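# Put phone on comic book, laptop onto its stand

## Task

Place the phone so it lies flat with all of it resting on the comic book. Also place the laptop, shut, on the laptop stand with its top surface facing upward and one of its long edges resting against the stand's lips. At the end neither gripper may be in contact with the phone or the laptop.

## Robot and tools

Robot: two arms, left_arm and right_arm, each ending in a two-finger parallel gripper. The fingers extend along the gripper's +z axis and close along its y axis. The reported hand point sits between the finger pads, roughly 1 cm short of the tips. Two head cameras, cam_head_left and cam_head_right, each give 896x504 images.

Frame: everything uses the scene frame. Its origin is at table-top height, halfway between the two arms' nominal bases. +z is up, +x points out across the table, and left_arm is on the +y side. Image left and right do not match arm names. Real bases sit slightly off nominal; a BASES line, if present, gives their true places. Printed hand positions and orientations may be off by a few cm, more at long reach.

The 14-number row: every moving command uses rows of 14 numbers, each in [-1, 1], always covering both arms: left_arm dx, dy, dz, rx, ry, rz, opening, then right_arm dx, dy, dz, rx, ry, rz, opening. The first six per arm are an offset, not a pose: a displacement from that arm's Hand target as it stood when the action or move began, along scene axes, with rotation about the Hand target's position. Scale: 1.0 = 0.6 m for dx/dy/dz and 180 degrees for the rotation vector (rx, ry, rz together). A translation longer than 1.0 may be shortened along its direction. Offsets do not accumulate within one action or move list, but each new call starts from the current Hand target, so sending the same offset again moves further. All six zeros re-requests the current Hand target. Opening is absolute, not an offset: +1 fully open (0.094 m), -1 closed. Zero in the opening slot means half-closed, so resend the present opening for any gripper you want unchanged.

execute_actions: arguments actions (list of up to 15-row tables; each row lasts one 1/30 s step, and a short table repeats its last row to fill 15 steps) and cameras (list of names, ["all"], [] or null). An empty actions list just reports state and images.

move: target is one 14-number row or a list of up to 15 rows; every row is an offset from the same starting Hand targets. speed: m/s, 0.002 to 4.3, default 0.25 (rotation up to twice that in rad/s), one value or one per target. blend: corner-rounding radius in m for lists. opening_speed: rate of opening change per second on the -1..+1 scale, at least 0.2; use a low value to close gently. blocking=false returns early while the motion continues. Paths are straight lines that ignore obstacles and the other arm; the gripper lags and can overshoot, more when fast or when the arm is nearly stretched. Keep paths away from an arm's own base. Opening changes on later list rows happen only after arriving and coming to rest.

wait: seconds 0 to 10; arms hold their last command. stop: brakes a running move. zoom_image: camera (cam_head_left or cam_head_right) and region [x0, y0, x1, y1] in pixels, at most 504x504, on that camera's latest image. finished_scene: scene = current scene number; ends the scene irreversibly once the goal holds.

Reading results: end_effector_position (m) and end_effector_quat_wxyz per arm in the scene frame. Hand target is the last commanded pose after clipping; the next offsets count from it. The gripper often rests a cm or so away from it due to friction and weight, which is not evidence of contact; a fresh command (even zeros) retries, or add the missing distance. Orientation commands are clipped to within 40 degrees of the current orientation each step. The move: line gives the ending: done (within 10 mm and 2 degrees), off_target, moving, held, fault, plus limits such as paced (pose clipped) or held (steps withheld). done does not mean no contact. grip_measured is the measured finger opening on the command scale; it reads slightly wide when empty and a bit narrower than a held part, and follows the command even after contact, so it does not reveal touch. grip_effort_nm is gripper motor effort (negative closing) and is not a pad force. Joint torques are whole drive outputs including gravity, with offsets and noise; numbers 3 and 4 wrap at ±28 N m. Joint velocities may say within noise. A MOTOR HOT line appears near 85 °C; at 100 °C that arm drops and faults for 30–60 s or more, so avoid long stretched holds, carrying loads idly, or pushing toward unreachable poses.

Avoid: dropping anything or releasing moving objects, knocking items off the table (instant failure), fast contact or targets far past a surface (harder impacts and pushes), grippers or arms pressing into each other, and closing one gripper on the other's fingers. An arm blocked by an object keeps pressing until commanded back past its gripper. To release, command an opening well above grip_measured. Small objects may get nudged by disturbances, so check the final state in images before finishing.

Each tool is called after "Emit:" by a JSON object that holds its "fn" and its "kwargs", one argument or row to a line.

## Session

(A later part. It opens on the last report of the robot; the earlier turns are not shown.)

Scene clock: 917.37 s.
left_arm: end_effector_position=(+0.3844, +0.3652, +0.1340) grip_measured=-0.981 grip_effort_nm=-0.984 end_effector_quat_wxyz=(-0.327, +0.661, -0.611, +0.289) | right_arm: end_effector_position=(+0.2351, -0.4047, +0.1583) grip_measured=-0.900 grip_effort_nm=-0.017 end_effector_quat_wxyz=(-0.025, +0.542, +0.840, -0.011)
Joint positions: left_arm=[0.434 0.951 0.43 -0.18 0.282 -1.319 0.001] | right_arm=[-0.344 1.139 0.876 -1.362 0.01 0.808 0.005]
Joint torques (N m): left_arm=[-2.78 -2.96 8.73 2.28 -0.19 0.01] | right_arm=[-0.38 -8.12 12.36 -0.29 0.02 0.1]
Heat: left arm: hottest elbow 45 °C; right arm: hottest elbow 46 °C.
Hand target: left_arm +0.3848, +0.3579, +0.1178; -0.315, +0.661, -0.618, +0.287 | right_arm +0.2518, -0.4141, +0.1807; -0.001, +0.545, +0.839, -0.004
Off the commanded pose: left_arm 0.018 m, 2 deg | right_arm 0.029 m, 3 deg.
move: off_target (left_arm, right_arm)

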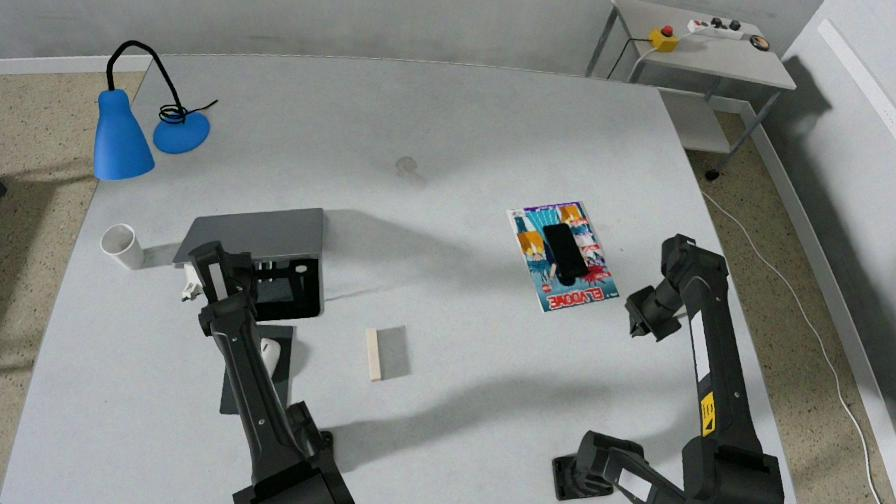

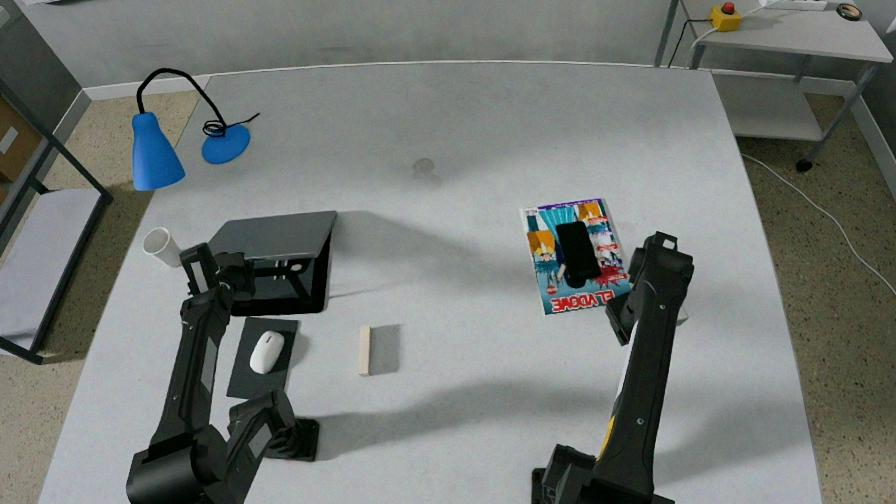

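Emit:
{"fn": "move", "kwargs": {
  "target": [0.025,0.0,0.014,0,0,0,-1,0,0,0,0,0,0,-0.9],
  "speed": 0.03,
  "cameras": ["all"]
}}

Emit:
{"fn": "zoom_image", "kwargs": {
  "camera": "cam_head_left",
  "region": [180, 190, 340, 330]
}}

Emit:
{"fn": "zoom_image", "kwargs": {
  "camera": "cam_head_right",
  "region": [190, 190, 350, 330]
}}

Scene clock: 922.70 s.
left_arm: end_effector_position=(+0.3853, +0.3640, +0.1316) grip_measured=-0.981 grip_effort_nm=-0.984 end_effector_quat_wxyz=(-0.325, +0.667, -0.607, +0.285) | right_arm: end_effector_position=(+0.2351, -0.4047, +0.1583) grip_measured=-0.900 grip_effort_nm=-0.012 end_effector_quat_wxyz=(-0.025, +0.542, +0.840, -0.011)
Joint positions: left_arm=[0.42 0.956 0.43 -0.18 0.26 -1.336 0.001] | right_arm=[-0.344 1.139 0.876 -1.362 0.01 0.808 0.005]
Joint torques (N m): left_arm=[-3.25 -1.38 12.75 2.35 -0.01 0.1] | right_arm=[-0.38 -8.12 12.34 -0.29 0.02 0.09]
Heat: left arm: hottest elbow 44 °C; right arm: hottest elbow 46 °C.
Hand target: left_arm +0.3998, +0.3579, +0.1263; -0.315, +0.661, -0.618, +0.287 | right_arm +0.2518, -0.4141, +0.1807; -0.001, +0.545, +0.839, -0.004
Off the commanded pose: left_arm 0.017 m, 2 deg | right_arm 0.029 m, 3 deg.
move: off_target (left_arm, right_arm)

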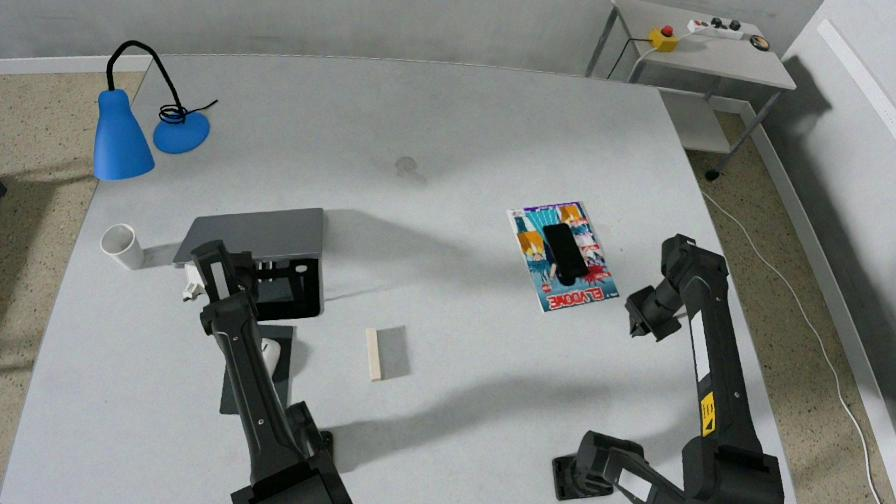

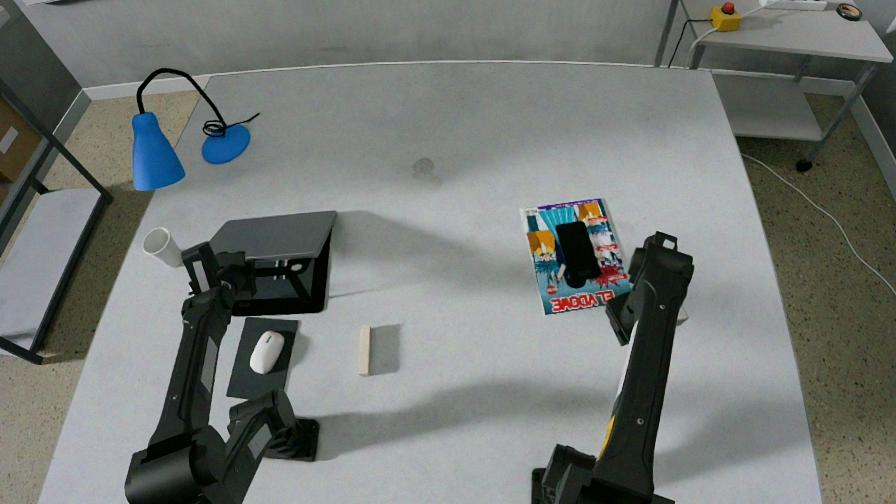

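Scaled by 3.150.

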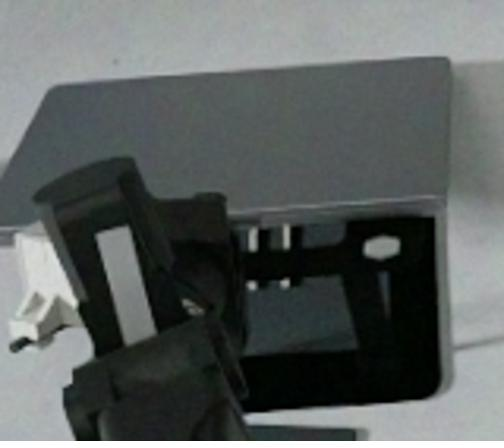

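Scaled by 3.150.

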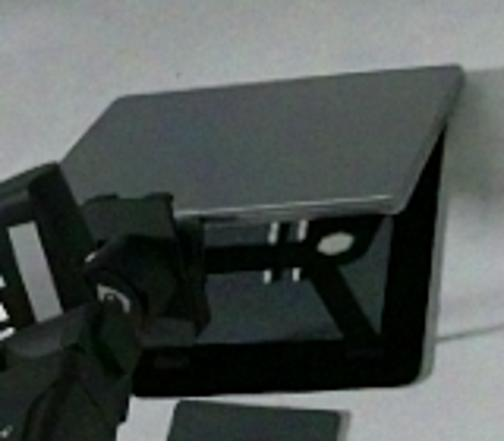

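Emit:
{"fn": "move", "kwargs": {
  "target": [0.025,0.0,-0.01,0,0,0,-1,0,0,0,0,0,0,-0.9],
  "speed": 0.03,
  "cameras": ["all"]
}}

Emit:
{"fn": "zoom_image", "kwargs": {
  "camera": "cam_head_left",
  "region": [180, 190, 340, 330]
}}

Emit:
{"fn": "zoom_image", "kwargs": {
  "camera": "cam_head_right",
  "region": [190, 190, 350, 330]
}}

Scene clock: 926.60 s.
left_arm: end_effector_position=(+0.3982, +0.3646, +0.1312) grip_measured=-0.982 grip_effort_nm=-0.965 end_effector_quat_wxyz=(-0.329, +0.668, -0.601, +0.290) | right_arm: end_effector_position=(+0.2351, -0.4047, +0.1583) grip_measured=-0.900 grip_effort_nm=-0.012 end_effector_quat_wxyz=(-0.025, +0.542, +0.840, -0.011)
Joint positions: left_arm=[0.401 1.001 0.444 -0.131 0.245 -1.363 0.001] | right_arm=[-0.344 1.139 0.876 -1.362 0.01 0.808 0.005]
Joint torques (N m): left_arm=[-3.96 -1.03 12.71 2.32 -0.17 0.21] | right_arm=[-0.44 -8.12 12.36 -0.29 0.02 0.1]
Heat: left arm: hottest elbow 44 °C; right arm: hottest elbow 46 °C.
Hand target: left_arm +0.4148, +0.3579, +0.1201; -0.315, +0.661, -0.618, +0.286 | right_arm +0.2518, -0.4141, +0.1807; -0.001, +0.545, +0.839, -0.004
Off the commanded pose: left_arm 0.021 m, 3 deg | right_arm 0.029 m, 3 deg.
move: off_target (left_arm, right_arm)

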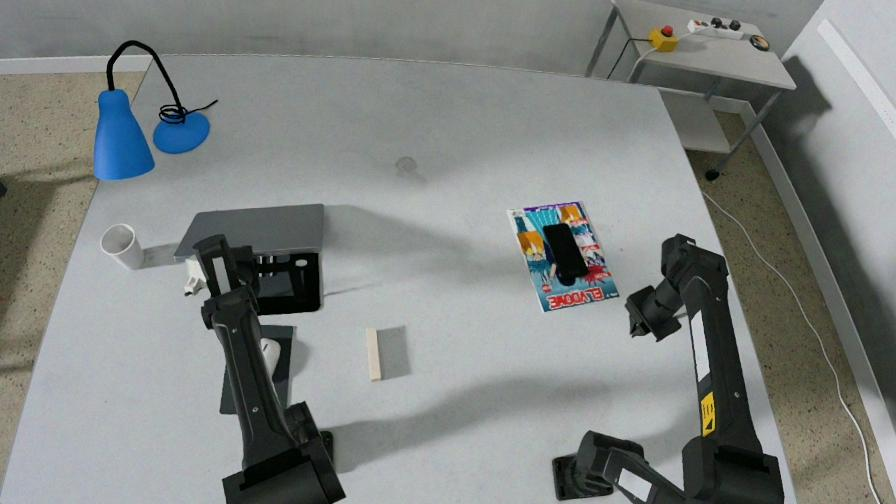

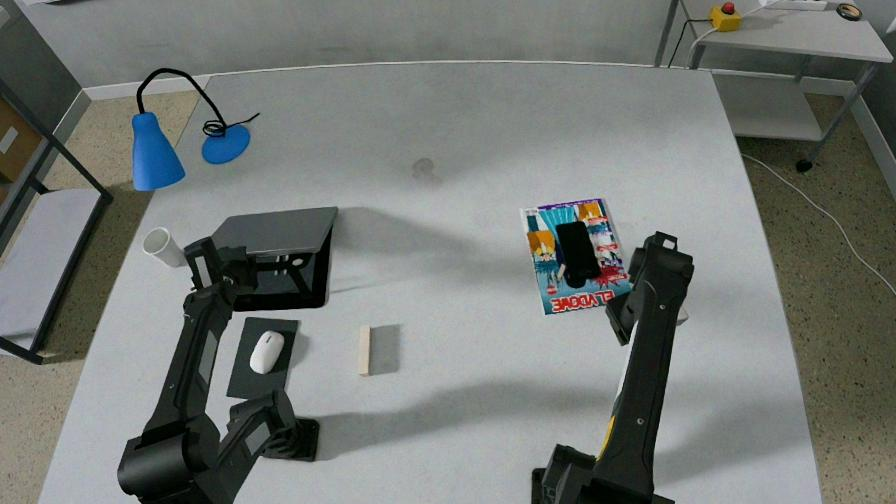

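Scaled by 3.150.

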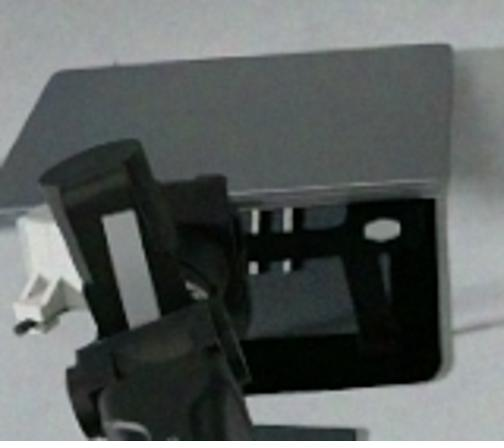

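Scaled by 3.150.

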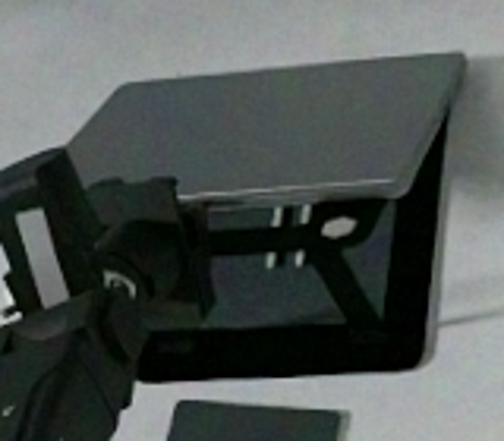

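Emit:
{"fn": "move", "kwargs": {
  "target": [
    [-0.07,0.0,0.06,0,0,0,-1,0,0,0,0,0,0,-0.9],
    [-0.3,-0.05,0.25,0,0,0,-1,0,0,0,0,0,0,-0.9]
  ],
  "speed": [0.05,0.2],
  "cameras": ["all"]
}}

Emit:
{"fn": "zoom_image", "kwargs": {
  "camera": "cam_head_left",
  "region": [180, 190, 340, 330]
}}

Emit:
{"fn": "zoom_image", "kwargs": {
  "camera": "cam_head_right",
  "region": [190, 190, 350, 330]
}}

Emit:
{"fn": "zoom_image", "kwargs": {
  "camera": "cam_head_left",
  "region": [500, 190, 630, 320]
}}

Scene clock: 937.67 s.
left_arm: end_effector_position=(+0.2329, +0.3212, +0.2291) grip_measured=-0.982 grip_effort_nm=-0.965 end_effector_quat_wxyz=(-0.279, +0.675, -0.620, +0.287) | right_arm: end_effector_position=(+0.2351, -0.4047, +0.1583) grip_measured=-0.900 grip_effort_nm=-0.017 end_effector_quat_wxyz=(-0.025, +0.542, +0.840, -0.011)
Joint positions: left_arm=[0.751 0.342 0.56 -1.12 0.524 -1.062 0.001] | right_arm=[-0.344 1.139 0.876 -1.362 0.01 0.808 0.005]
Joint torques (N m): left_arm=[-0.56 0.26 18.67 0.92 0.28 0.14] | right_arm=[-0.44 -8.18 12.36 -0.28 0.02 0.09]
Heat: left arm: hottest elbow 44 °C; right arm: hottest elbow 46 °C.
Hand target: left_arm +0.2347, +0.3279, +0.2702; -0.315, +0.661, -0.618, +0.287 | right_arm +0.2518, -0.4141, +0.1807; -0.001, +0.545, +0.839, -0.004
Off the commanded pose: left_arm 0.042 m, 4 deg | right_arm 0.029 m, 3 deg.
move: off_target (left_arm, right_arm)

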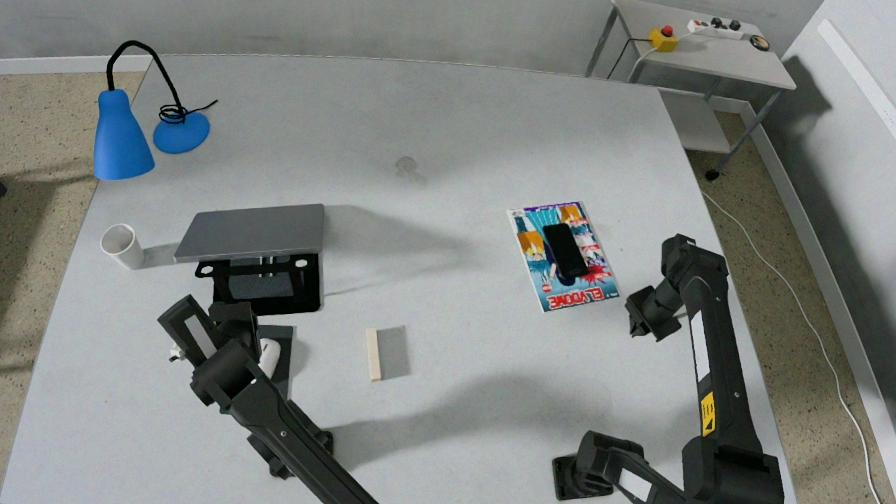

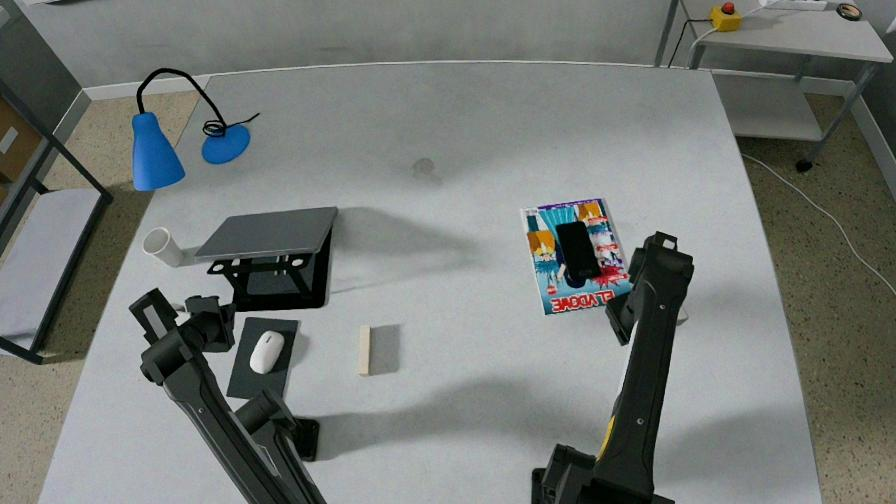

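Scaled by 3.150.

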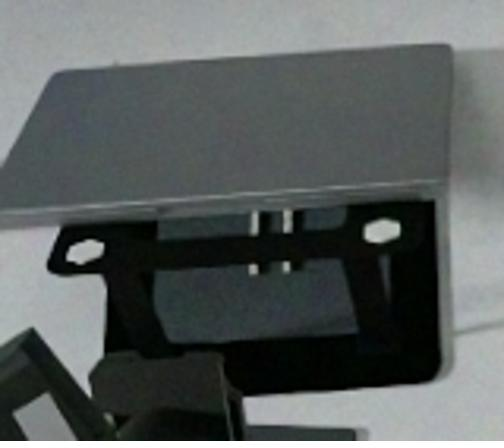

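Scaled by 3.150.

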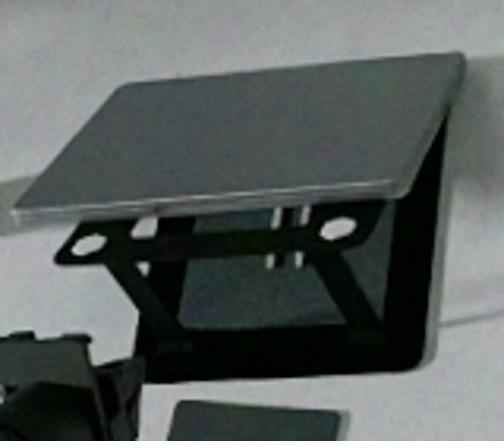

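Scaled by 3.877.

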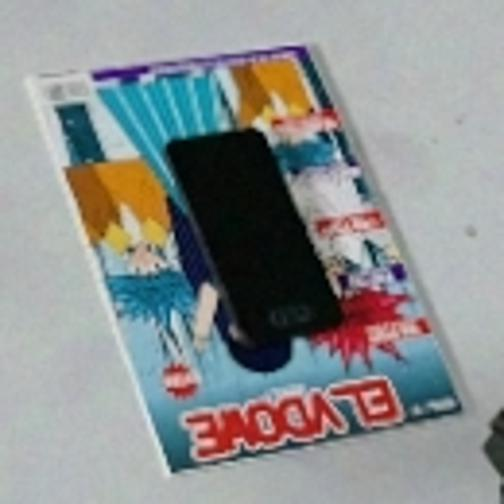

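Emit:
{"fn": "finished_scene", "kwargs": {
  "scene": 1
}}

The scene is finished: the task was done.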